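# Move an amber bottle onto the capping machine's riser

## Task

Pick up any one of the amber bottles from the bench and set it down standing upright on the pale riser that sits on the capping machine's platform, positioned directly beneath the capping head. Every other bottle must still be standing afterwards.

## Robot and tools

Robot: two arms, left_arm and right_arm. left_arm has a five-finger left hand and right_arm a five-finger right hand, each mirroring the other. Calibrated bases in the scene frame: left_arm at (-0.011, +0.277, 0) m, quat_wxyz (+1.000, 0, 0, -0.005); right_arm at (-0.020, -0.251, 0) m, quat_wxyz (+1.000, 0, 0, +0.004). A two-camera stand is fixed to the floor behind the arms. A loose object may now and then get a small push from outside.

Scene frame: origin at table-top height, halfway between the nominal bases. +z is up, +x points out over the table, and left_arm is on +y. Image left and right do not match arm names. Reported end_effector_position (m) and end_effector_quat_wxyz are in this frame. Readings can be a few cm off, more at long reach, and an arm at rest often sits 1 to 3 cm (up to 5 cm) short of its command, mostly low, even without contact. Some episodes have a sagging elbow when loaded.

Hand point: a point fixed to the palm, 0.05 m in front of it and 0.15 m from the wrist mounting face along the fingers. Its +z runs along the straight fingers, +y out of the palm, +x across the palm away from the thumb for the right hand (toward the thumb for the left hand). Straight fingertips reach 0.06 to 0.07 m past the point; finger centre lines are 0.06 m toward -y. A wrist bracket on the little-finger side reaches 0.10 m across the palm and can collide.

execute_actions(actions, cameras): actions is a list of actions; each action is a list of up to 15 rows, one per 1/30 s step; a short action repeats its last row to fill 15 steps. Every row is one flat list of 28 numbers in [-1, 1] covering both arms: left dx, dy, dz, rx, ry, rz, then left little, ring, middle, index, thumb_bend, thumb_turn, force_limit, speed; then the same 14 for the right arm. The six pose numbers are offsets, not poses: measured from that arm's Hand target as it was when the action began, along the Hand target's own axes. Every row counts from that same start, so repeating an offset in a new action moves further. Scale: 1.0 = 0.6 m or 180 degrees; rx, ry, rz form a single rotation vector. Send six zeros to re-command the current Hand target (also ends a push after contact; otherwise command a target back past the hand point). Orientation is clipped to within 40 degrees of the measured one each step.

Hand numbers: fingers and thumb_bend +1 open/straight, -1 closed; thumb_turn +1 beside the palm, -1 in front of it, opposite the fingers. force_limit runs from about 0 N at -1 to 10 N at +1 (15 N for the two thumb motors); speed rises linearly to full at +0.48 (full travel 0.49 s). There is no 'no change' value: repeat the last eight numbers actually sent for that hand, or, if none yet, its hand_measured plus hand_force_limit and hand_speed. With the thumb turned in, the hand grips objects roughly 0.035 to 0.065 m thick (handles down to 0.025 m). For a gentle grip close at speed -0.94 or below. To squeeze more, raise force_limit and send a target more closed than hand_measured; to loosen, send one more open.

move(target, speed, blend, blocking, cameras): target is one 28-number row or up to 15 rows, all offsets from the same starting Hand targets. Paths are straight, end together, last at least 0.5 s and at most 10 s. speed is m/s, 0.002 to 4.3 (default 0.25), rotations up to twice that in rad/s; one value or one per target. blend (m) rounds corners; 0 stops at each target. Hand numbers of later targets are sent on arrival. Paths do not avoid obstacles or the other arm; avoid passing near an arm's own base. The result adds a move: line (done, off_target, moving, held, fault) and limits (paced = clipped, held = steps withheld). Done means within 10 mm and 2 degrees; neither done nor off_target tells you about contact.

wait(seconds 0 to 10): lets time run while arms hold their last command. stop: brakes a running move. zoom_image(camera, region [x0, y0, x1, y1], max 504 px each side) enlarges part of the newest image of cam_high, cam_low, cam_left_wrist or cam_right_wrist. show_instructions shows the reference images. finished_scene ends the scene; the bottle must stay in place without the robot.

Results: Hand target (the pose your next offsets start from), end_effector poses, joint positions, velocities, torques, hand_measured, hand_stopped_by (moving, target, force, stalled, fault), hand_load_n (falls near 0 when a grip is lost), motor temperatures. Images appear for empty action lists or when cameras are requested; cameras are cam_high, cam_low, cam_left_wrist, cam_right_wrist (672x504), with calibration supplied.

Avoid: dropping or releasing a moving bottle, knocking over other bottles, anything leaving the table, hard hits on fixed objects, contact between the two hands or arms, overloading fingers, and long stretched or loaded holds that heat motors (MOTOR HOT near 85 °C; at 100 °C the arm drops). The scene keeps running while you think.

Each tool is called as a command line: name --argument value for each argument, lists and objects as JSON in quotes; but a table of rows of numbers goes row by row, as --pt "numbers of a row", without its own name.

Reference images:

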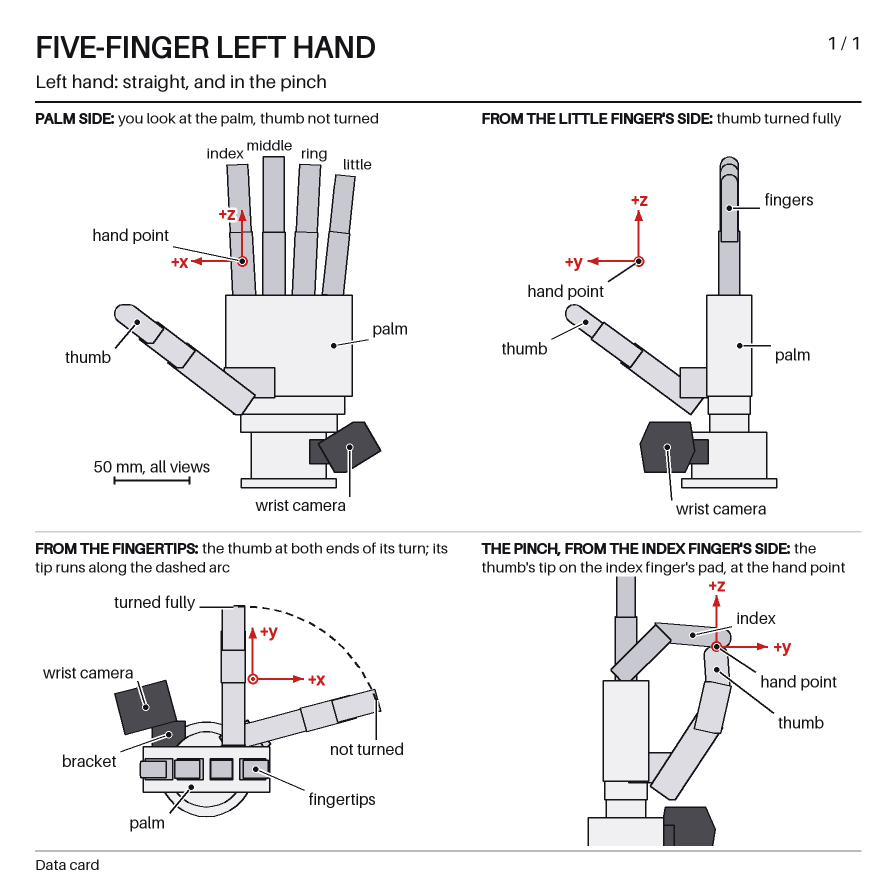

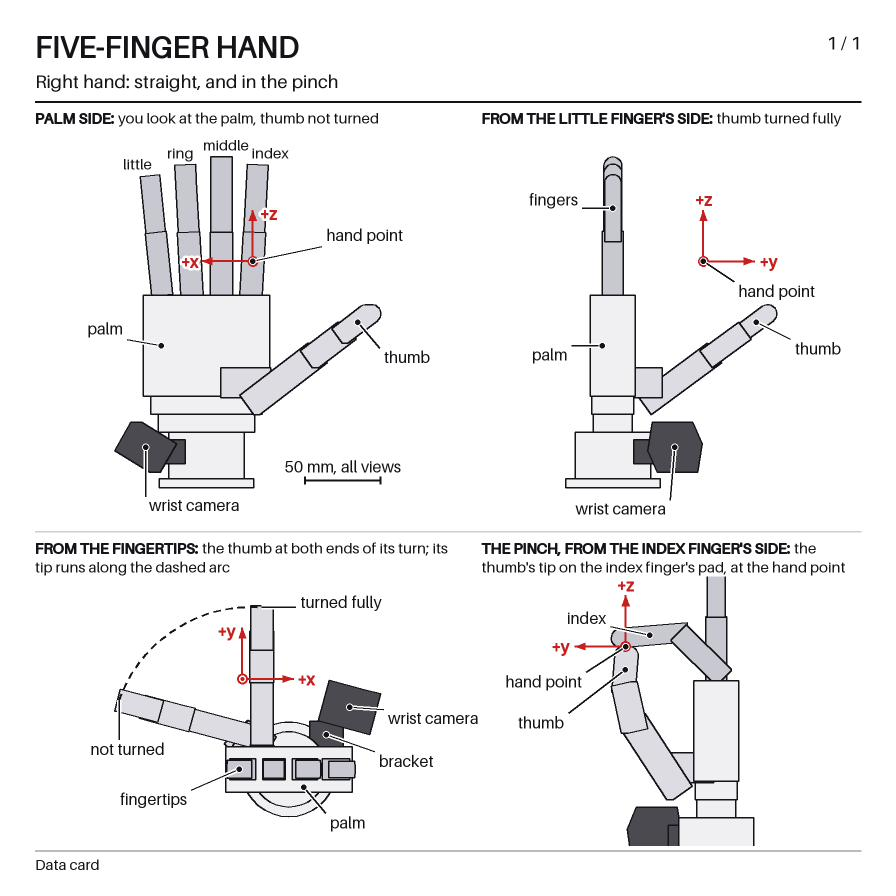

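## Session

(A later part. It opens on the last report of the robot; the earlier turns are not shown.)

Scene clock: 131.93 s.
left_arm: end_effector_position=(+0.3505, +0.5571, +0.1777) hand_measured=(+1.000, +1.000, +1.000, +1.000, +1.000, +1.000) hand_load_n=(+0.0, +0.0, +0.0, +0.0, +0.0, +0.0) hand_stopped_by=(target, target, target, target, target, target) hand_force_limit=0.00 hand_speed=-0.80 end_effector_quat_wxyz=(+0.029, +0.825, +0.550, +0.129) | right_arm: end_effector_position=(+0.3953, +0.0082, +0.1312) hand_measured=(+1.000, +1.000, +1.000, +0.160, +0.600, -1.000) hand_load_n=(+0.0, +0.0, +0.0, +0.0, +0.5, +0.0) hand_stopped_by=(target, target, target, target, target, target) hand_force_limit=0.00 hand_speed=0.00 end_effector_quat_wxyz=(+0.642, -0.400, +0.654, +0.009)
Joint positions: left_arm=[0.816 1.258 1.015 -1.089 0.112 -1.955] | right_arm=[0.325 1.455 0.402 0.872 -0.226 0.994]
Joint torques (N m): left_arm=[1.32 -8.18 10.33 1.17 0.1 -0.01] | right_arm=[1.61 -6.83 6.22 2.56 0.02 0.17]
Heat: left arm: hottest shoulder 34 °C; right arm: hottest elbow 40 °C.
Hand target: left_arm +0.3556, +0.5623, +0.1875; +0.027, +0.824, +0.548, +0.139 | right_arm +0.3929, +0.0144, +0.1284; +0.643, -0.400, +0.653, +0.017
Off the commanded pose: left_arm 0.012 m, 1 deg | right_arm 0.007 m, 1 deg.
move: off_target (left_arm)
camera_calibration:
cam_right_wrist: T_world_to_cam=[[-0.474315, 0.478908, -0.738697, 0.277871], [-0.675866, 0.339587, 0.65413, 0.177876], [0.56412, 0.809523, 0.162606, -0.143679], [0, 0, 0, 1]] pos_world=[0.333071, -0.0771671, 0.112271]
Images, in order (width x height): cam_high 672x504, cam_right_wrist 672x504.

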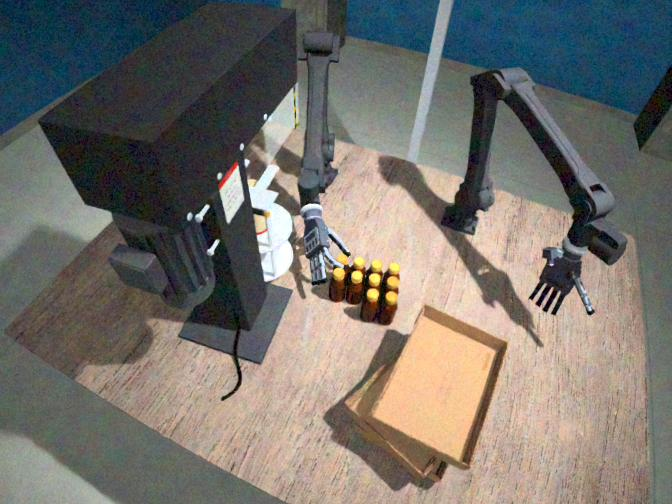

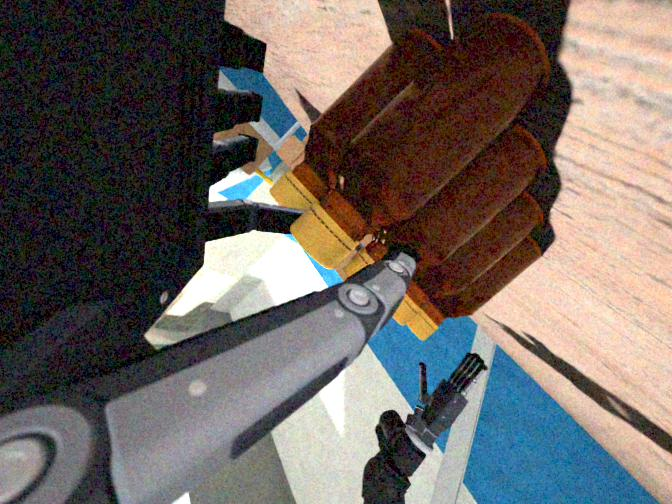

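execute_actions --actions '[[[0,0,0,0,0,0,1,1,1,1,1,1,0,-0.8,0,0,0,0,0,0,1,1,1,0.16,-0.6,-1,-0.5,-0.88]]]' --cameras '[]'

wait --seconds 2 --cameras '["cam_right_wrist", "cam_high"]'

zoom_image --camera "cam_right_wrist" --region '[240, 110, 440, 310]'

zoom_image --camera "cam_high" --region '[300, 220, 420, 330]'

Scene clock: 137.13 s.
left_arm: end_effector_position=(+0.3505, +0.5571, +0.1777) hand_measured=(+1.000, +1.000, +1.000, +1.000, +1.000, +1.000) hand_load_n=(+0.0, +0.0, +0.0, +0.0, +0.0, -0.5) hand_stopped_by=(target, target, target, target, target, target) hand_force_limit=0.00 hand_speed=-0.80 end_effector_quat_wxyz=(+0.029, +0.825, +0.550, +0.129) | right_arm: end_effector_position=(+0.3940, +0.0089, +0.1300) hand_measured=(+1.000, +1.000, +1.000, +0.160, +0.154, -1.000) hand_load_n=(+0.0, +0.0, +0.0, +2.0, +4.0, -0.5) hand_stopped_by=(target, target, target, target, force, target) hand_force_limit=-0.50 hand_speed=-0.88 end_effector_quat_wxyz=(+0.641, -0.401, +0.654, +0.010)
Joint positions: left_arm=[0.816 1.258 1.015 -1.089 0.112 -1.955] | right_arm=[0.328 1.456 0.4 0.872 -0.226 0.995]
Joint torques (N m): left_arm=[1.2 -8.29 10.3 1.21 0.09 -0.02] | right_arm=[1.55 -6.95 6.45 2.52 -0.01 0.15]
Heat: left arm: hottest shoulder 34 °C; right arm: hottest elbow 40 °C.
Hand target: left_arm +0.3556, +0.5623, +0.1875; +0.027, +0.824, +0.548, +0.139 | right_arm +0.3929, +0.0145, +0.1286; +0.643, -0.400, +0.653, +0.017
Off the commanded pose: left_arm 0.012 m, 1 deg | right_arm 0.006 m, 1 deg.
Step readings (end_effector_position of left_arm | right_arm):
0: (+0.3505, +0.5571, +0.1777) | (+0.3953, +0.0082, +0.1313)
1: (+0.3505, +0.5571, +0.1777) | (+0.3953, +0.0082, +0.1313)
2: (+0.3505, +0.5571, +0.1777) | (+0.3953, +0.0082, +0.1313)
4: (+0.3505, +0.5571, +0.1777) | (+0.3953, +0.0082, +0.1313)
8: (+0.3505, +0.5571, +0.1777) | (+0.3953, +0.0082, +0.1313)
15: (+0.3505, +0.5571, +0.1777) | (+0.3953, +0.0082, +0.1313)
No camera images: "cameras" was empty.

Scene clock: 139.13 s.
left_arm: end_effector_position=(+0.3505, +0.5571, +0.1777) hand_measured=(+1.000, +1.000, +1.000, +1.000, +1.000, +1.000) hand_load_n=(+0.0, +0.0, +0.0, +0.0, +0.0, +0.0) hand_stopped_by=(target, target, target, target, target, target) hand_force_limit=0.00 hand_speed=-0.80 end_effector_quat_wxyz=(+0.029, +0.825, +0.550, +0.129) | right_arm: end_effector_position=(+0.3940, +0.0089, +0.1300) hand_measured=(+1.000, +1.000, +1.000, +0.160, +0.154, -1.000) hand_load_n=(+0.0, +0.0, +0.0, +2.5, +3.5, -0.5) hand_stopped_by=(target, target, target, target, force, target) hand_force_limit=-0.50 hand_speed=-0.88 end_effector_quat_wxyz=(+0.641, -0.401, +0.654, +0.010)
Joint positions: left_arm=[0.816 1.258 1.015 -1.089 0.112 -1.955] | right_arm=[0.328 1.456 0.4 0.872 -0.226 0.995]
Joint torques (N m): left_arm=[1.14 -8.41 10.28 1.11 0.11 -0.01] | right_arm=[1.49 -6.95 6.39 2.58 0.01 0.17]
Heat: left arm: hottest shoulder 34 °C; right arm: hottest elbow 39 °C.
Hand target: left_arm +0.3556, +0.5623, +0.1875; +0.027, +0.824, +0.548, +0.139 | right_arm +0.3929, +0.0145, +0.1286; +0.643, -0.400, +0.653, +0.017
Off the commanded pose: left_arm 0.012 m, 1 deg | right_arm 0.006 m, 1 deg.
wait: 2.00 s; at rest by 0.17 s
camera_calibration:
cam_right_wrist: T_world_to_cam=[[-0.477497, 0.477671, -0.737446, 0.277131], [-0.674665, 0.338349, 0.656008, 0.176851], [0.56287, 0.810771, 0.160707, -0.142527], [0, 0, 0, 1]] pos_world=[0.331869, -0.0766582, 0.111259]
Images, in order (width x height): cam_high 672x504, cam_right_wrist 672x504.

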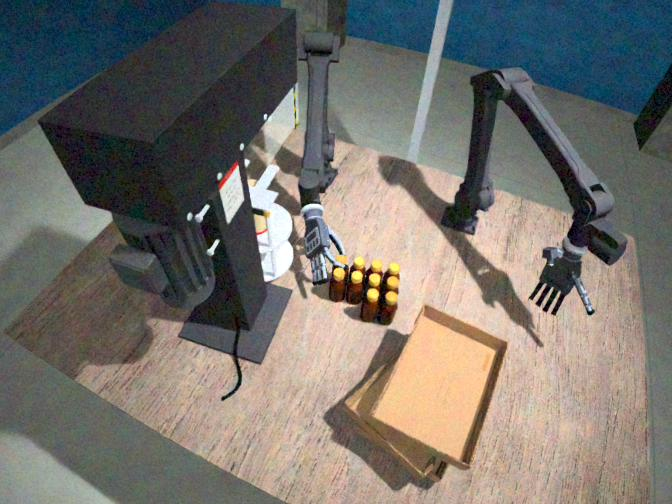

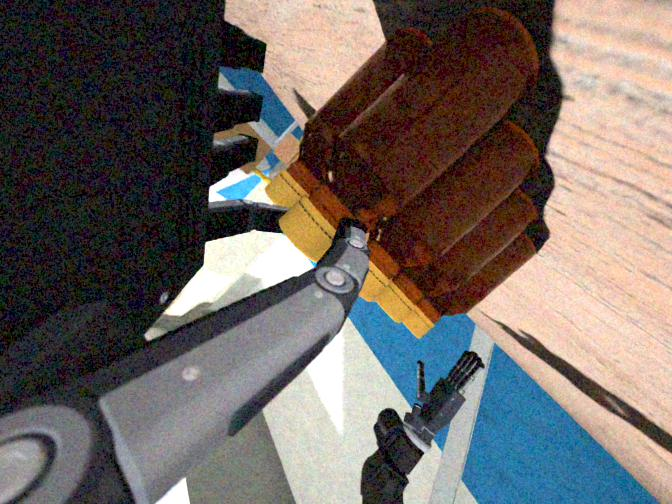

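Scaled by 2.520 from the camera's 672x504 image, which has a finer 960x720 frame.

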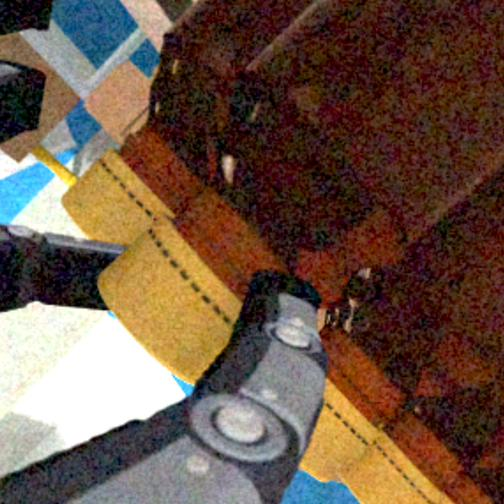

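Scaled by 4.200 from the camera's 672x504 image, which has a finer 960x720 frame.

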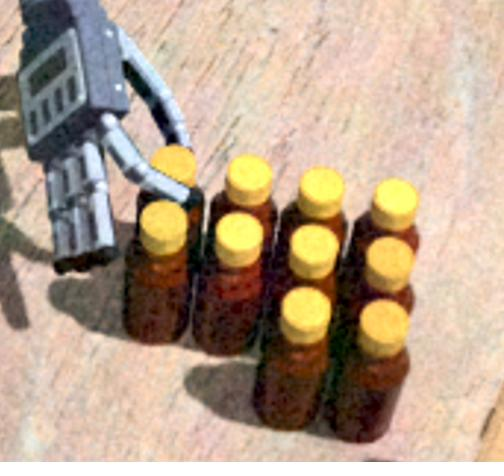

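execute_actions --actions '[[[0,0,0,0,0,0,1,1,1,1,1,1,0,-0.8,0,0,0,0,0,0,1,1,1,0.16,-0.7,-1,-0.15,-0.9]]]' --cameras '[]'

Scene clock: 141.43 s.
left_arm: end_effector_position=(+0.3505, +0.5571, +0.1777) hand_measured=(+1.000, +1.000, +1.000, +1.000, +1.000, +1.000) hand_load_n=(+0.5, +0.0, +0.0, +0.0, +0.0, +0.0) hand_stopped_by=(target, target, target, target, target, target) hand_force_limit=0.00 hand_speed=-0.80 end_effector_quat_wxyz=(+0.029, +0.825, +0.550, +0.129) | right_arm: end_effector_position=(+0.3940, +0.0089, +0.1300) hand_measured=(+1.000, +1.000, +1.000, +0.160, +0.140, -1.000) hand_load_n=(+0.0, +0.0, +0.0, +4.0, +6.0, -1.0) hand_stopped_by=(target, target, target, target, force, target) hand_force_limit=-0.15 hand_speed=-0.90 end_effector_quat_wxyz=(+0.641, -0.401, +0.654, +0.010)
Joint positions: left_arm=[0.816 1.258 1.015 -1.089 0.112 -1.955] | right_arm=[0.328 1.456 0.4 0.872 -0.226 0.995]
Joint torques (N m): left_arm=[0.97 -8.29 10.15 1.24 0.11 -0.03] | right_arm=[1.61 -7.06 6.48 2.55 0.01 0.13]
Heat: left arm: hottest shoulder 34 °C; right arm: hottest elbow 39 °C.
Hand target: left_arm +0.3556, +0.5623, +0.1875; +0.027, +0.824, +0.548, +0.139 | right_arm +0.3929, +0.0145, +0.1286; +0.643, -0.400, +0.653, +0.017
Off the commanded pose: left_arm 0.012 m, 1 deg | right_arm 0.006 m, 1 deg.
Step readings (end_effector_position of left_arm | right_arm):
0: (+0.3505, +0.5571, +0.1777) | (+0.3940, +0.0089, +0.1300)
1: (+0.3505, +0.5571, +0.1777) | (+0.3940, +0.0089, +0.1300)
2: (+0.3505, +0.5571, +0.1777) | (+0.3940, +0.0089, +0.1300)
4: (+0.3505, +0.5571, +0.1777) | (+0.3940, +0.0089, +0.1300)
8: (+0.3505, +0.5571, +0.1777) | (+0.3940, +0.0089, +0.1300)
15: (+0.3505, +0.5571, +0.1777) | (+0.3940, +0.0089, +0.1300)
No camera images: "cameras" was empty.

move --target '[0,0,0,0,0,0,1,1,1,1,1,1,0,-0.8,-0.0711,-0.041,-0.0145,0,0,0,1,1,1,0.16,-0.7,-1,-0.15,-0.9]' --speed 0.06 --cameras '["cam_right_wrist", "cam_high"]'

zoom_image --camera "cam_high" --region '[290, 210, 420, 330]'

Scene clock: 144.03 s.
left_arm: end_effector_position=(+0.3505, +0.5571, +0.1777) hand_measured=(+1.000, +1.000, +1.000, +1.000, +1.000, +1.000) hand_load_n=(+0.0, +0.0, +0.0, +0.0, +0.0, +0.0) hand_stopped_by=(target, target, target, target, target, target) hand_force_limit=0.00 hand_speed=-0.80 end_effector_quat_wxyz=(+0.029, +0.825, +0.550, +0.129) | right_arm: end_effector_position=(+0.3812, +0.0044, +0.1526) hand_measured=(+1.000, +1.000, +1.000, +0.160, +0.140, -1.000) hand_load_n=(+0.0, +0.0, -0.5, +0.0, +0.0, -0.5) hand_stopped_by=(target, target, target, target, force, target) hand_force_limit=-0.15 hand_speed=-0.90 end_effector_quat_wxyz=(+0.624, -0.404, +0.669, +0.015)
Joint positions: left_arm=[0.816 1.258 1.015 -1.089 0.112 -1.955] | right_arm=[0.328 1.295 0.4 0.666 -0.226 0.999]
Joint torques (N m): left_arm=[1.44 -8.41 10.25 1.2 0.11 -0.03] | right_arm=[1.55 -7.88 11.54 1.62 -0.05 0.11]
Heat: left arm: hottest shoulder 34 °C; right arm: hottest elbow 39 °C.
Hand target: left_arm +0.3556, +0.5623, +0.1875; +0.027, +0.824, +0.548, +0.139 | right_arm +0.3929, +0.0144, +0.1787; +0.643, -0.400, +0.653, +0.017
Off the commanded pose: left_arm 0.012 m, 1 deg | right_arm 0.030 m, 3 deg.
move: off_target (left_arm, right_arm)
camera_calibration:
cam_right_wrist: T_world_to_cam=[[-0.509661, 0.469531, -0.720962, 0.299654], [-0.644282, 0.347082, 0.681494, 0.139375], [0.570216, 0.811834, 0.125616, -0.132823], [0, 0, 0, 1]] pos_world=[0.318256, -0.0812406, 0.137741]
Images, in order (width x height): cam_high 672x504, cam_right_wrist 672x504.

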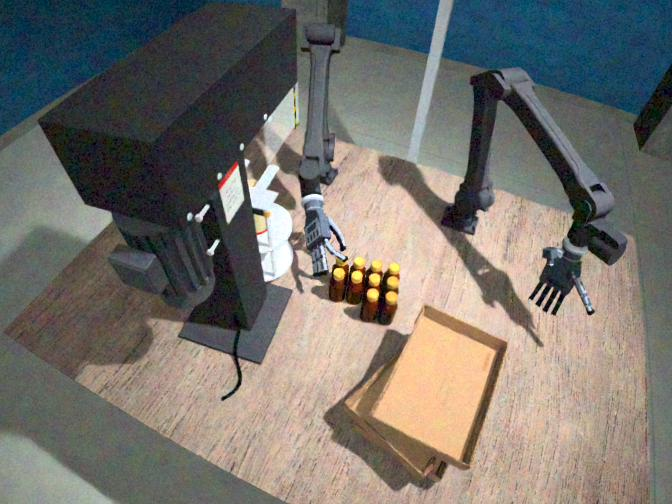

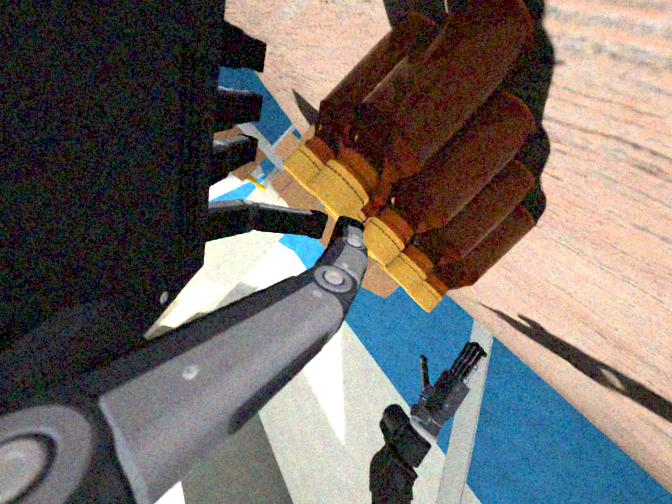

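Scaled by 3.877 from the camera's 672x504 image, which has a finer 960x720 frame.

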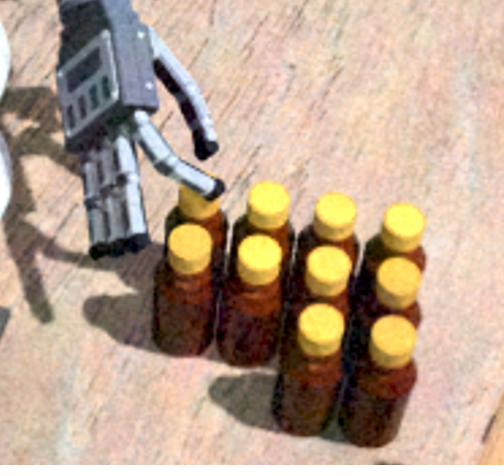

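move --pt "0 0 0 0 0 0 1 1 1 1 1 1 0 -0.8 -0.0355 -0.0205 -0.0072 0 0 0 1 1 1 0.16 0.6 -1 -0.15 0" --pt "0 0 0 0 0 0 1 1 1 1 1 1 0 -0.8 0.0408 0.0236 0.0083 0 0 0 1 1 1 0.16 0.6 -1 -0.15 0" --speed 0.08 --cameras '["cam_right_wrist", "cam_high"]'

zoom_image --camera "cam_right_wrist" --region '[240, 110, 440, 310]'

zoom_image --camera "cam_high" --region '[300, 220, 420, 330]'

Scene clock: 160.70 s.
left_arm: end_effector_position=(+0.3505, +0.5571, +0.1777) hand_measured=(+1.000, +1.000, +1.000, +1.000, +1.000, +1.000) hand_load_n=(+0.0, +0.0, +0.0, +0.0, +0.0, +0.0) hand_stopped_by=(target, target, target, target, target, target) hand_force_limit=0.00 hand_speed=-0.80 end_effector_quat_wxyz=(+0.029, +0.825, +0.550, +0.129) | right_arm: end_effector_position=(+0.3944, +0.0090, +0.1523) hand_measured=(+1.000, +1.000, +1.000, +0.160, +0.600, -1.000) hand_load_n=(+0.0, +0.0, +0.0, +0.0, +0.0, +0.0) hand_stopped_by=(target, target, target, target, target, target) hand_force_limit=-0.15 hand_speed=0.00 end_effector_quat_wxyz=(+0.642, -0.400, +0.654, +0.011)
Joint positions: left_arm=[0.816 1.258 1.015 -1.089 0.112 -1.955] | right_arm=[0.328 1.371 0.417 0.772 -0.226 0.999]
Joint torques (N m): left_arm=[0.79 -8.18 10.37 1.13 0.11 0.02] | right_arm=[1.44 -6.42 7.15 2.48 -0.01 0.11]
Heat: left arm: hottest shoulder 34 °C; right arm: hottest elbow 41 °C.
Hand target: left_arm +0.3556, +0.5623, +0.1875; +0.027, +0.824, +0.548, +0.139 | right_arm +0.3929, +0.0145, +0.1499; +0.643, -0.400, +0.653, +0.017
Off the commanded pose: left_arm 0.012 m, 1 deg | right_arm 0.006 m, 1 deg.
move: off_target (left_arm)
camera_calibration:
cam_right_wrist: T_world_to_cam=[[-0.47719, 0.480897, -0.735546, 0.293263], [-0.674162, 0.33659, 0.657428, 0.162028], [0.563733, 0.809596, 0.163586, -0.14723], [0, 0, 0, 1]] pos_world=[0.332173, -0.0763695, 0.133271]
Images, in order (width x height): cam_high 672x504, cam_right_wrist 672x504.

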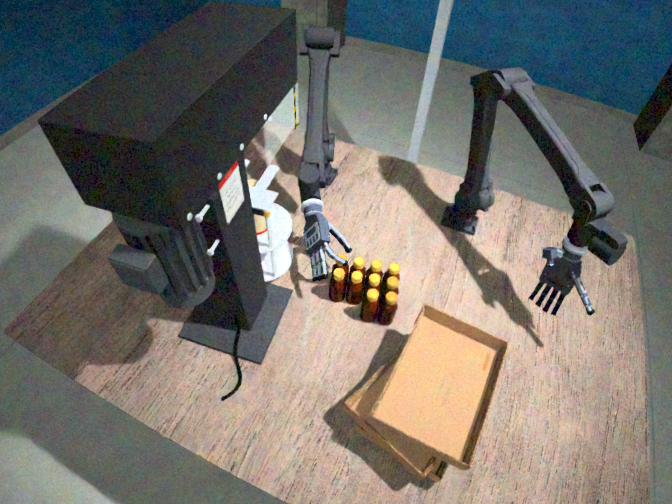

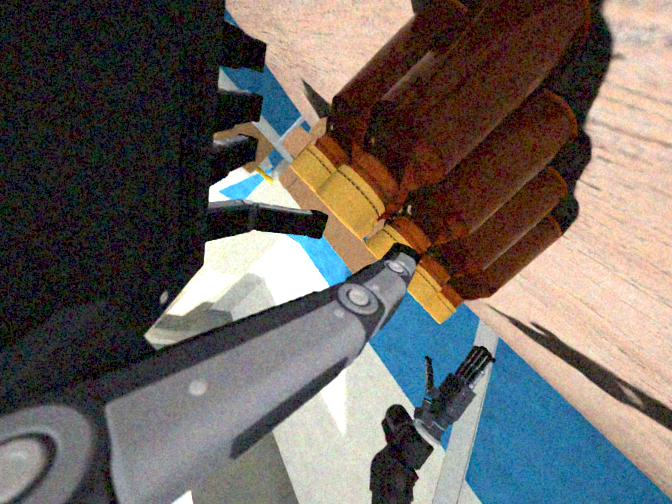

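Scaled by 2.520 from the camera's 672x504 image, which has a finer 960x720 frame.

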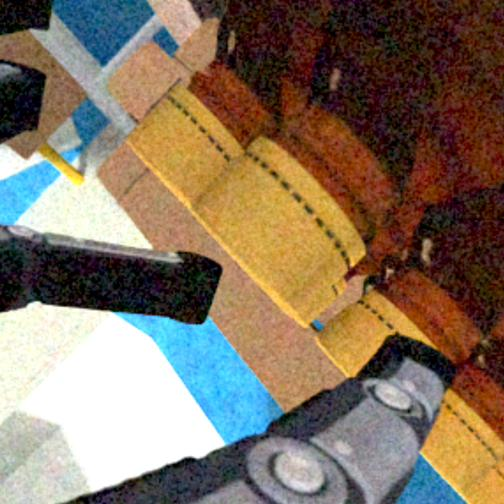

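Scaled by 4.200 from the camera's 672x504 image, which has a finer 960x720 frame.

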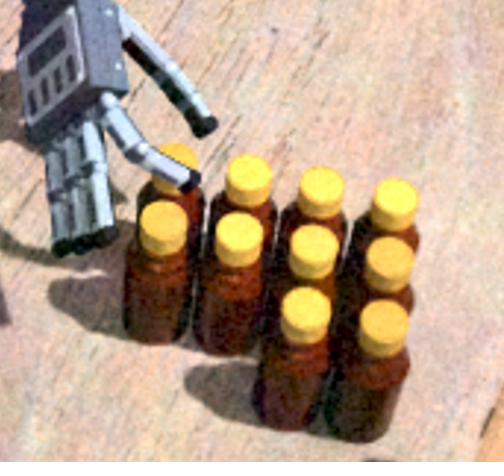

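move --target '[0,0,0,0,0,0,1,1,1,1,1,1,0,-0.8,0.0303,0.0175,0.0062,0,0,0,1,1,1,0.16,0.6,-1,-0.15,0]' --speed 0.06 --cameras '["cam_right_wrist"]'

zoom_image --camera "cam_right_wrist" --region '[240, 110, 440, 310]'

Scene clock: 163.27 s.
left_arm: end_effector_position=(+0.3505, +0.5571, +0.1777) hand_measured=(+1.000, +1.000, +1.000, +1.000, +1.000, +1.000) hand_load_n=(+0.0, +0.0, +0.0, +0.0, +0.0, +0.0) hand_stopped_by=(target, target, target, target, target, target) hand_force_limit=0.00 hand_speed=-0.80 end_effector_quat_wxyz=(+0.029, +0.825, +0.550, +0.129) | right_arm: end_effector_position=(+0.3952, +0.0093, +0.1319) hand_measured=(+1.000, +1.000, +1.000, +0.160, +0.600, -1.000) hand_load_n=(+0.0, +0.0, +0.0, +0.0, +0.0, +0.0) hand_stopped_by=(target, target, target, target, target, target) hand_force_limit=-0.15 hand_speed=0.00 end_effector_quat_wxyz=(+0.643, -0.399, +0.654, +0.011)
Joint positions: left_arm=[0.816 1.258 1.015 -1.089 0.112 -1.955] | right_arm=[0.328 1.455 0.403 0.872 -0.226 0.999]
Joint torques (N m): left_arm=[1.08 -7.94 10.26 1.17 0.11 -0.02] | right_arm=[1.61 -6.77 6.19 2.59 0 0.13]
Heat: left arm: hottest shoulder 34 °C; right arm: hottest elbow 41 °C.
Hand target: left_arm +0.3556, +0.5623, +0.1875; +0.027, +0.824, +0.548, +0.139 | right_arm +0.3929, +0.0145, +0.1286; +0.643, -0.400, +0.653, +0.017
Off the commanded pose: left_arm 0.012 m, 1 deg | right_arm 0.007 m, 1 deg.
move: off_target (left_arm)
camera_calibration:
cam_right_wrist: T_world_to_cam=[[-0.475828, 0.481398, -0.736101, 0.278122], [-0.675386, 0.336133, 0.656406, 0.176491], [0.56342, 0.809488, 0.165188, -0.14471], [0, 0, 0, 1]] pos_world=[0.33307, -0.0760708, 0.11278]
Images, in order (width x height): cam_right_wrist 672x504.

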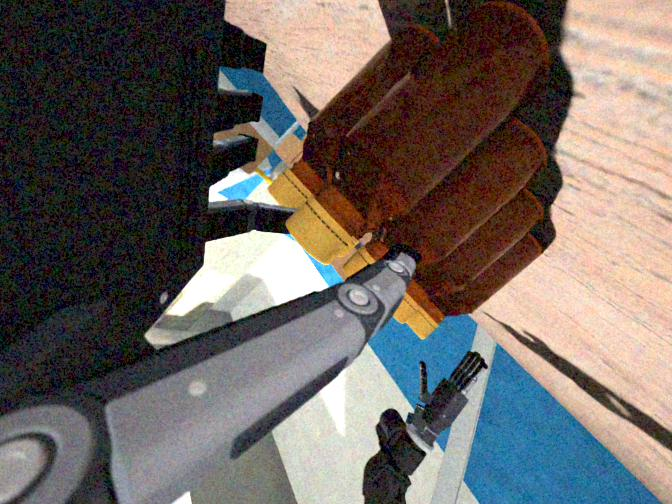

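Scaled by 2.520 from the camera's 672x504 image, which has a finer 960x720 frame.

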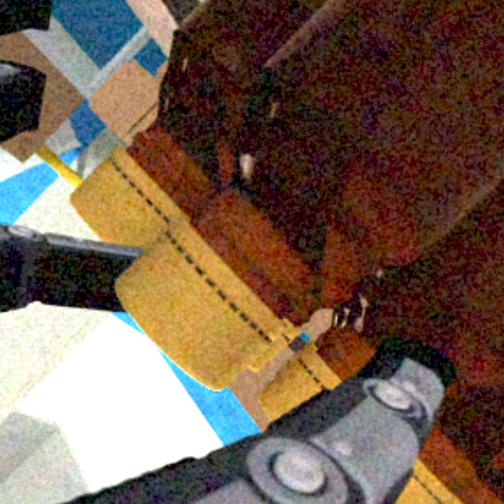

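execute_actions --actions '[[[0,0,0,0,0,0,1,1,1,1,1,1,0,-0.8,0,0,0,0,0,0,1,1,1,0.16,-0.75,-1,0.33,-0.88]]]' --cameras '["cam_right_wrist"]'

zoom_image --camera "cam_right_wrist" --region '[240, 110, 440, 310]'

Scene clock: 167.23 s.
left_arm: end_effector_position=(+0.3505, +0.5571, +0.1777) hand_measured=(+1.000, +1.000, +1.000, +1.000, +1.000, +1.000) hand_load_n=(+0.0, +0.0, +0.0, +0.0, +0.0, +0.0) hand_stopped_by=(target, target, target, target, target, target) hand_force_limit=0.00 hand_speed=-0.80 end_effector_quat_wxyz=(+0.029, +0.825, +0.550, +0.129) | right_arm: end_effector_position=(+0.3941, +0.0093, +0.1305) hand_measured=(+1.000, +1.000, +1.000, +0.160, +0.114, -1.000) hand_load_n=(+0.0, +0.0, +0.0, +6.5, +9.5, -1.5) hand_stopped_by=(target, target, target, target, force, target) hand_force_limit=0.33 hand_speed=-0.88 end_effector_quat_wxyz=(+0.641, -0.400, +0.654, +0.012)
Joint positions: left_arm=[0.816 1.258 1.015 -1.089 0.112 -1.955] | right_arm=[0.328 1.456 0.401 0.873 -0.226 0.999]
Joint torques (N m): left_arm=[1.49 -8.06 10.29 1.2 0.11 -0.03] | right_arm=[1.38 -6.95 6.37 2.58 -0.01 0.11]
Heat: left arm: hottest shoulder 34 °C; right arm: hottest elbow 41 °C.
Hand target: left_arm +0.3556, +0.5623, +0.1875; +0.027, +0.824, +0.548, +0.139 | right_arm +0.3929, +0.0146, +0.1287; +0.643, -0.400, +0.653, +0.017
Off the commanded pose: left_arm 0.012 m, 1 deg | right_arm 0.006 m, 1 deg.
Step readings (end_effector_position of left_arm | right_arm):
0: (+0.3505, +0.5571, +0.1777) | (+0.3952, +0.0093, +0.1320)
1: (+0.3505, +0.5571, +0.1777) | (+0.3952, +0.0093, +0.1320)
2: (+0.3505, +0.5571, +0.1777) | (+0.3952, +0.0093, +0.1320)
4: (+0.3505, +0.5571, +0.1777) | (+0.3952, +0.0093, +0.1320)
8: (+0.3505, +0.5571, +0.1777) | (+0.3952, +0.0093, +0.1320)
15: (+0.3505, +0.5571, +0.1777) | (+0.3952, +0.0093, +0.1320)
camera_calibration:
cam_right_wrist: T_world_to_cam=[[-0.47833, 0.480274, -0.735213, 0.27735], [-0.67372, 0.336318, 0.658021, 0.175793], [0.563295, 0.810079, 0.162699, -0.143394], [0, 0, 0, 1]] pos_world=[0.331873, -0.0761659, 0.111565]
Images, in order (width x height): cam_right_wrist 672x504.

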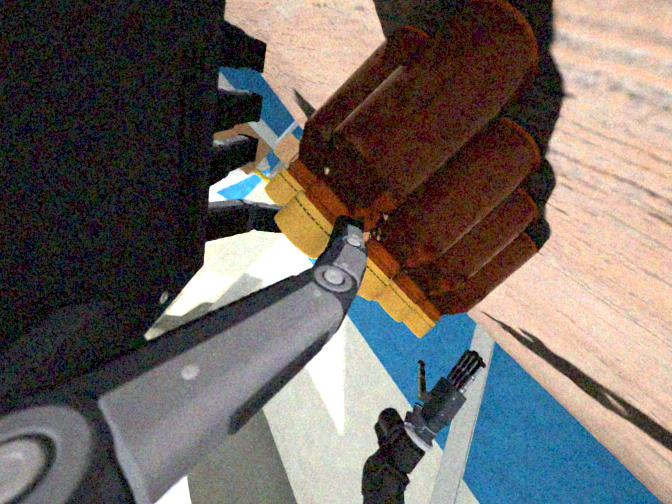

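Scaled by 2.520 from the camera's 672x504 image, which has a finer 960x720 frame.

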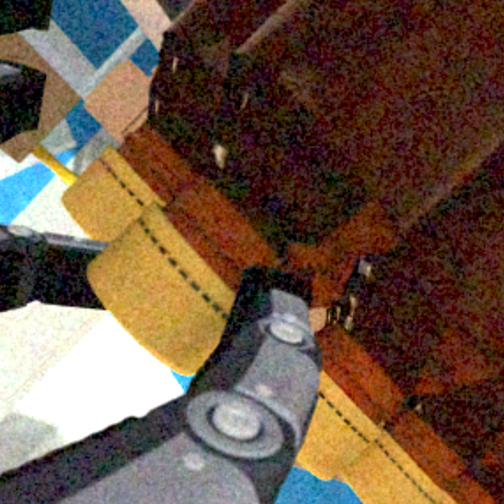

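move --target '[0,0,0,0,0,0,1,1,1,1,1,1,0,-0.8,-0.066,-0.043,0.003,0,0,0,1,1,1,0.16,-0.75,-1,0.33,-0.88]' --speed 0.04 --cameras '["cam_right_wrist", "cam_high"]'

zoom_image --camera "cam_high" --region '[300, 220, 420, 330]'

Scene clock: 170.10 s.
left_arm: end_effector_position=(+0.3505, +0.5571, +0.1777) hand_measured=(+1.000, +1.000, +1.000, +1.000, +1.000, +1.000) hand_load_n=(+0.0, +0.0, +0.0, +0.0, +0.0, +0.0) hand_stopped_by=(target, target, target, target, target, target) hand_force_limit=0.00 hand_speed=-0.80 end_effector_quat_wxyz=(+0.029, +0.825, +0.550, +0.129) | right_arm: end_effector_position=(+0.3858, +0.0064, +0.1364) hand_measured=(+1.000, +1.000, +1.000, +0.160, +0.112, -1.000) hand_load_n=(+0.0, +0.0, +0.0, +1.5, +2.0, -0.5) hand_stopped_by=(target, target, target, target, force, target) hand_force_limit=0.33 hand_speed=-0.88 end_effector_quat_wxyz=(+0.612, -0.407, +0.678, +0.019)
Joint positions: left_arm=[0.816 1.258 1.015 -1.089 0.112 -1.955] | right_arm=[0.328 1.348 0.41 0.678 -0.226 1.001]
Joint torques (N m): left_arm=[1.03 -8.29 10.28 1.29 0.1 0] | right_arm=[1.03 -9.41 11.85 1.88 -0.08 0.1]
Heat: left arm: hottest shoulder 34 °C; right arm: hottest elbow 40 °C.
Hand target: left_arm +0.3556, +0.5623, +0.1875; +0.027, +0.824, +0.548, +0.139 | right_arm +0.4027, +0.0178, +0.1747; +0.643, -0.400, +0.653, +0.017
Off the commanded pose: left_arm 0.012 m, 1 deg | right_arm 0.044 m, 5 deg.
move: off_target (left_arm, right_arm)
camera_calibration:
cam_right_wrist: T_world_to_cam=[[-0.532347, 0.462821, -0.708804, 0.296537], [-0.622968, 0.352737, 0.698203, 0.14215], [0.573164, 0.813249, 0.100544, -0.132754], [0, 0, 0, 1]] pos_world=[0.322506, -0.079423, 0.124285]
Images, in order (width x height): cam_high 672x504, cam_right_wrist 672x504.

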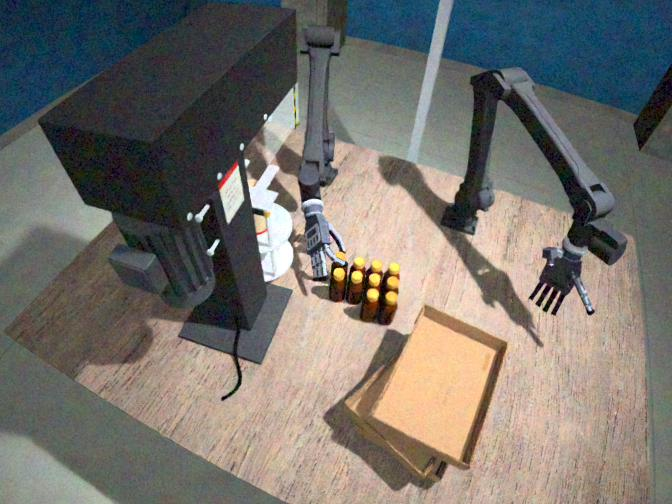

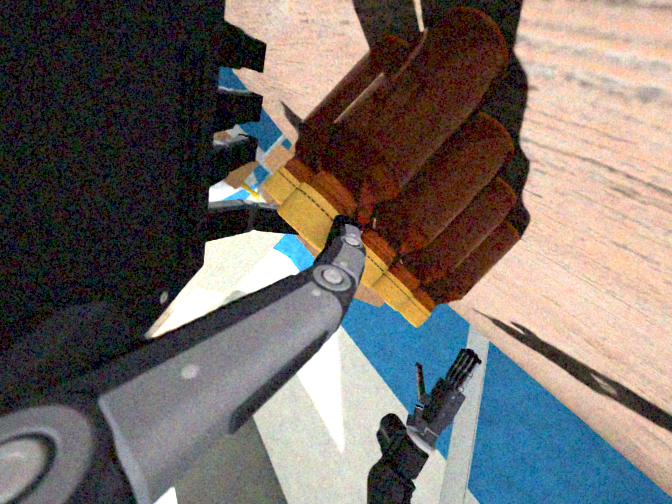

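Scaled by 4.200 from the camera's 672x504 image, which has a finer 960x720 frame.

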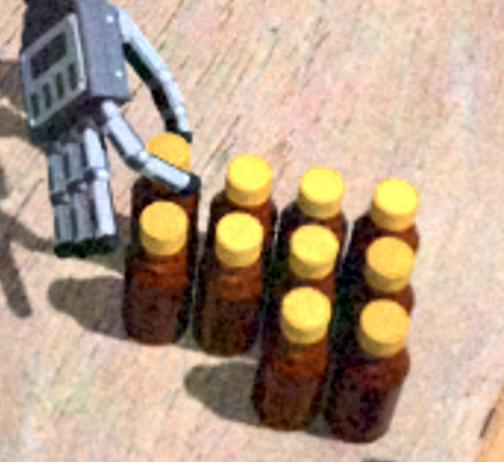

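execute_actions --actions '[[[0,0,0,0,0,0,1,1,1,1,1,1,0,-0.8,0,0,0,0,0,0,1,1,1,0.16,-0.8,-1,0.33,-0.88]]]' --cameras '["cam_right_wrist", "cam_high"]'

zoom_image --camera "cam_right_wrist" --region '[240, 110, 440, 310]'

zoom_image --camera "cam_high" --region '[300, 220, 420, 330]'

Scene clock: 172.17 s.
left_arm: end_effector_position=(+0.3505, +0.5571, +0.1777) hand_measured=(+1.000, +1.000, +1.000, +1.000, +1.000, +1.000) hand_load_n=(+0.0, +0.0, +0.0, +0.0, +0.0, +0.0) hand_stopped_by=(target, target, target, target, target, target) hand_force_limit=0.00 hand_speed=-0.80 end_effector_quat_wxyz=(+0.029, +0.825, +0.550, +0.129) | right_arm: end_effector_position=(+0.3857, +0.0064, +0.1364) hand_measured=(+1.000, +1.000, +1.000, +0.160, +0.068, -1.000) hand_load_n=(+0.0, +0.0, +0.0, +7.5, +10.0, -1.5) hand_stopped_by=(target, target, target, target, force, target) hand_force_limit=0.33 hand_speed=-0.88 end_effector_quat_wxyz=(+0.612, -0.407, +0.678, +0.019)
Joint positions: left_arm=[0.816 1.258 1.015 -1.089 0.112 -1.955] | right_arm=[0.328 1.348 0.41 0.677 -0.226 1.001]
Joint torques (N m): left_arm=[1.44 -8.47 10.26 1.26 0.11 -0.02] | right_arm=[1.32 -9.52 12 1.92 -0.08 0.09]
Heat: left arm: hottest shoulder 34 °C; right arm: hottest elbow 41 °C.
Hand target: left_arm +0.3556, +0.5623, +0.1875; +0.027, +0.824, +0.548, +0.139 | right_arm +0.4026, +0.0178, +0.1746; +0.643, -0.400, +0.653, +0.017
Off the commanded pose: left_arm 0.012 m, 1 deg | right_arm 0.043 m, 5 deg.
Step readings (end_effector_position of left_arm | right_arm):
0: (+0.3505, +0.5571, +0.1777) | (+0.3858, +0.0064, +0.1365)
1: (+0.3505, +0.5571, +0.1777) | (+0.3858, +0.0064, +0.1365)
2: (+0.3505, +0.5571, +0.1777) | (+0.3858, +0.0064, +0.1365)
4: (+0.3505, +0.5571, +0.1777) | (+0.3858, +0.0064, +0.1365)
8: (+0.3505, +0.5571, +0.1777) | (+0.3858, +0.0064, +0.1365)
15: (+0.3505, +0.5571, +0.1777) | (+0.3857, +0.0064, +0.1364)
camera_calibration:
cam_right_wrist: T_world_to_cam=[[-0.532636, 0.462661, -0.708692, 0.296549], [-0.622699, 0.352872, 0.698374, 0.141993], [0.573188, 0.813281, 0.100147, -0.132653], [0, 0, 0, 1]] pos_world=[0.322406, -0.0794226, 0.124282]
Images, in order (width x height): cam_high 672x504, cam_right_wrist 672x504.

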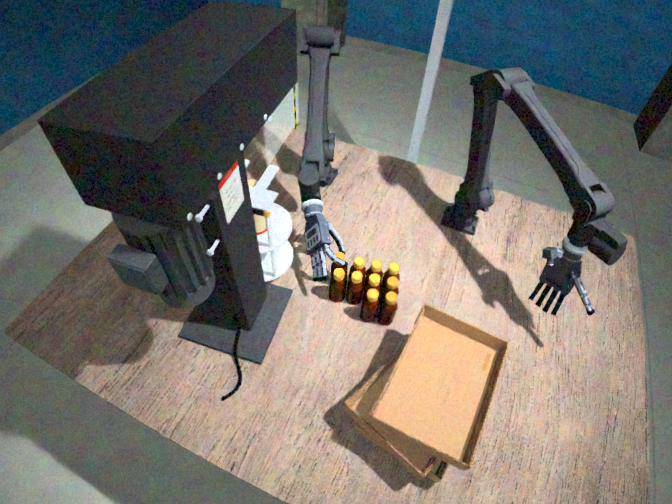

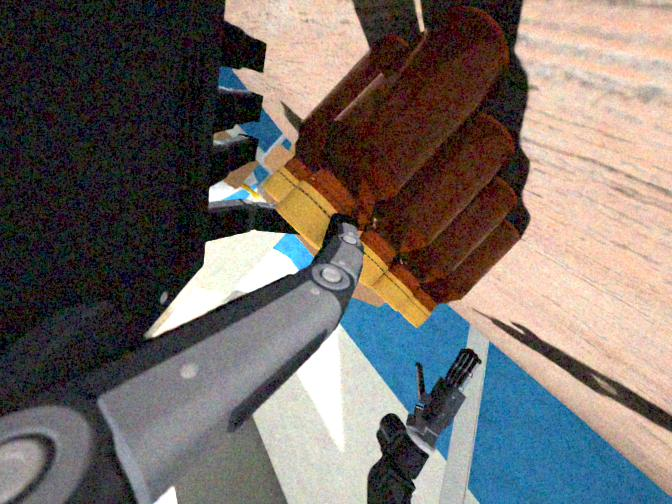

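Scaled by 2.520 from the camera's 672x504 image, which has a finer 960x720 frame.

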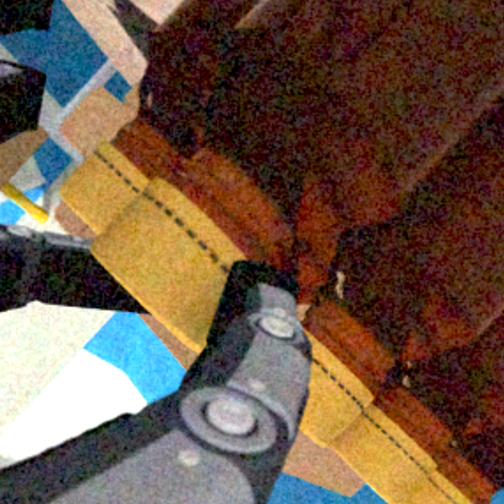

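Scaled by 4.200 from the camera's 672x504 image, which has a finer 960x720 frame.

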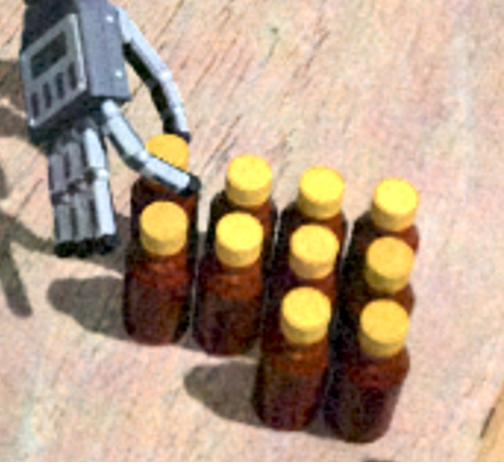

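move --target '[0,0,0,0,0,0,1,1,1,1,1,1,0,-0.8,-0.0335,-0.0115,-0.0473,0,0,0,1,1,1,0.16,-0.8,-1,0.33,-0.88]' --speed 0.04 --cameras '["cam_right_wrist", "cam_high"]'

zoom_image --camera "cam_high" --region '[300, 220, 420, 330]'

Scene clock: 175.23 s.
left_arm: end_effector_position=(+0.3505, +0.5571, +0.1777) hand_measured=(+1.000, +1.000, +1.000, +1.000, +1.000, +1.000) hand_load_n=(+0.0, +0.0, +0.0, +0.0, +0.0, +0.0) hand_stopped_by=(target, target, target, target, target, target) hand_force_limit=0.00 hand_speed=-0.80 end_effector_quat_wxyz=(+0.029, +0.825, +0.550, +0.129) | right_arm: end_effector_position=(+0.3742, +0.0024, +0.1691) hand_measured=(+1.000, +1.000, +1.000, +0.160, +0.068, -1.000) hand_load_n=(+0.0, +0.0, +0.0, +7.5, +10.0, -2.0) hand_stopped_by=(target, target, target, target, force, target) hand_force_limit=0.33 hand_speed=-0.88 end_effector_quat_wxyz=(+0.617, -0.406, +0.674, +0.017)
Joint positions: left_arm=[0.816 1.258 1.015 -1.089 0.112 -1.955] | right_arm=[0.328 1.203 0.41 0.547 -0.226 1.001]
Joint torques (N m): left_arm=[1.32 -8.47 10.35 1.31 0.12 -0.03] | right_arm=[1.03 -8.64 10.85 2.14 -0.28 0.09]
Heat: left arm: hottest shoulder 34 °C; right arm: hottest elbow 41 °C.
Hand target: left_arm +0.3556, +0.5623, +0.1875; +0.027, +0.824, +0.548, +0.139 | right_arm +0.3800, +0.0080, +0.2001; +0.643, -0.400, +0.653, +0.017
Off the commanded pose: left_arm 0.012 m, 1 deg | right_arm 0.032 m, 4 deg.
move: off_target (left_arm, right_arm)
camera_calibration:
cam_right_wrist: T_world_to_cam=[[-0.522846, 0.466112, -0.713703, 0.312653], [-0.632269, 0.349494, 0.69144, 0.118117], [0.571723, 0.812769, 0.111977, -0.127566], [0, 0, 0, 1]] pos_world=[0.311084, -0.0833304, 0.155755]
Images, in order (width x height): cam_high 672x504, cam_right_wrist 672x504.

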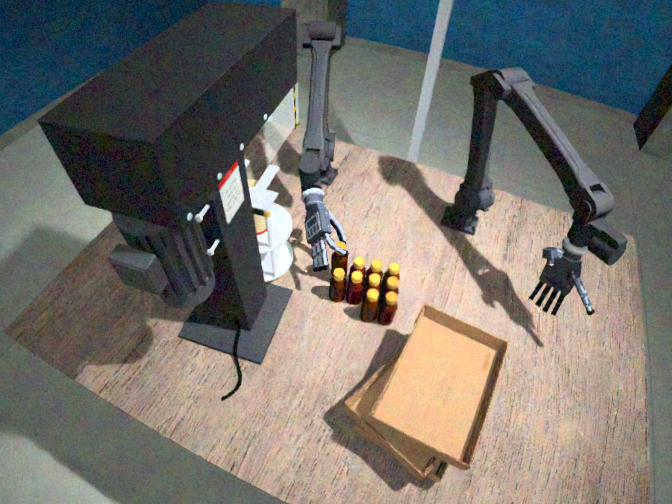

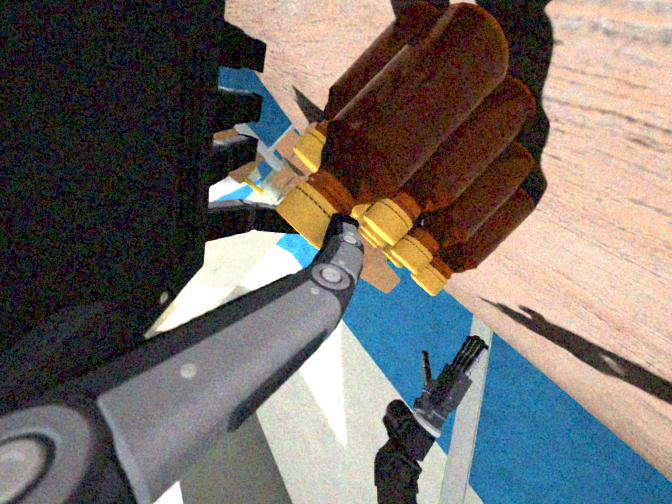

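Scaled by 4.200 from the camera's 672x504 image, which has a finer 960x720 frame.

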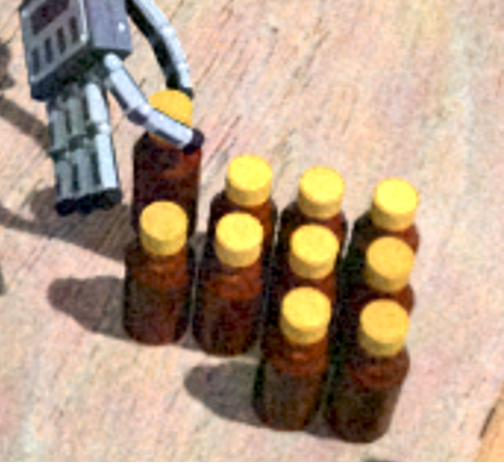

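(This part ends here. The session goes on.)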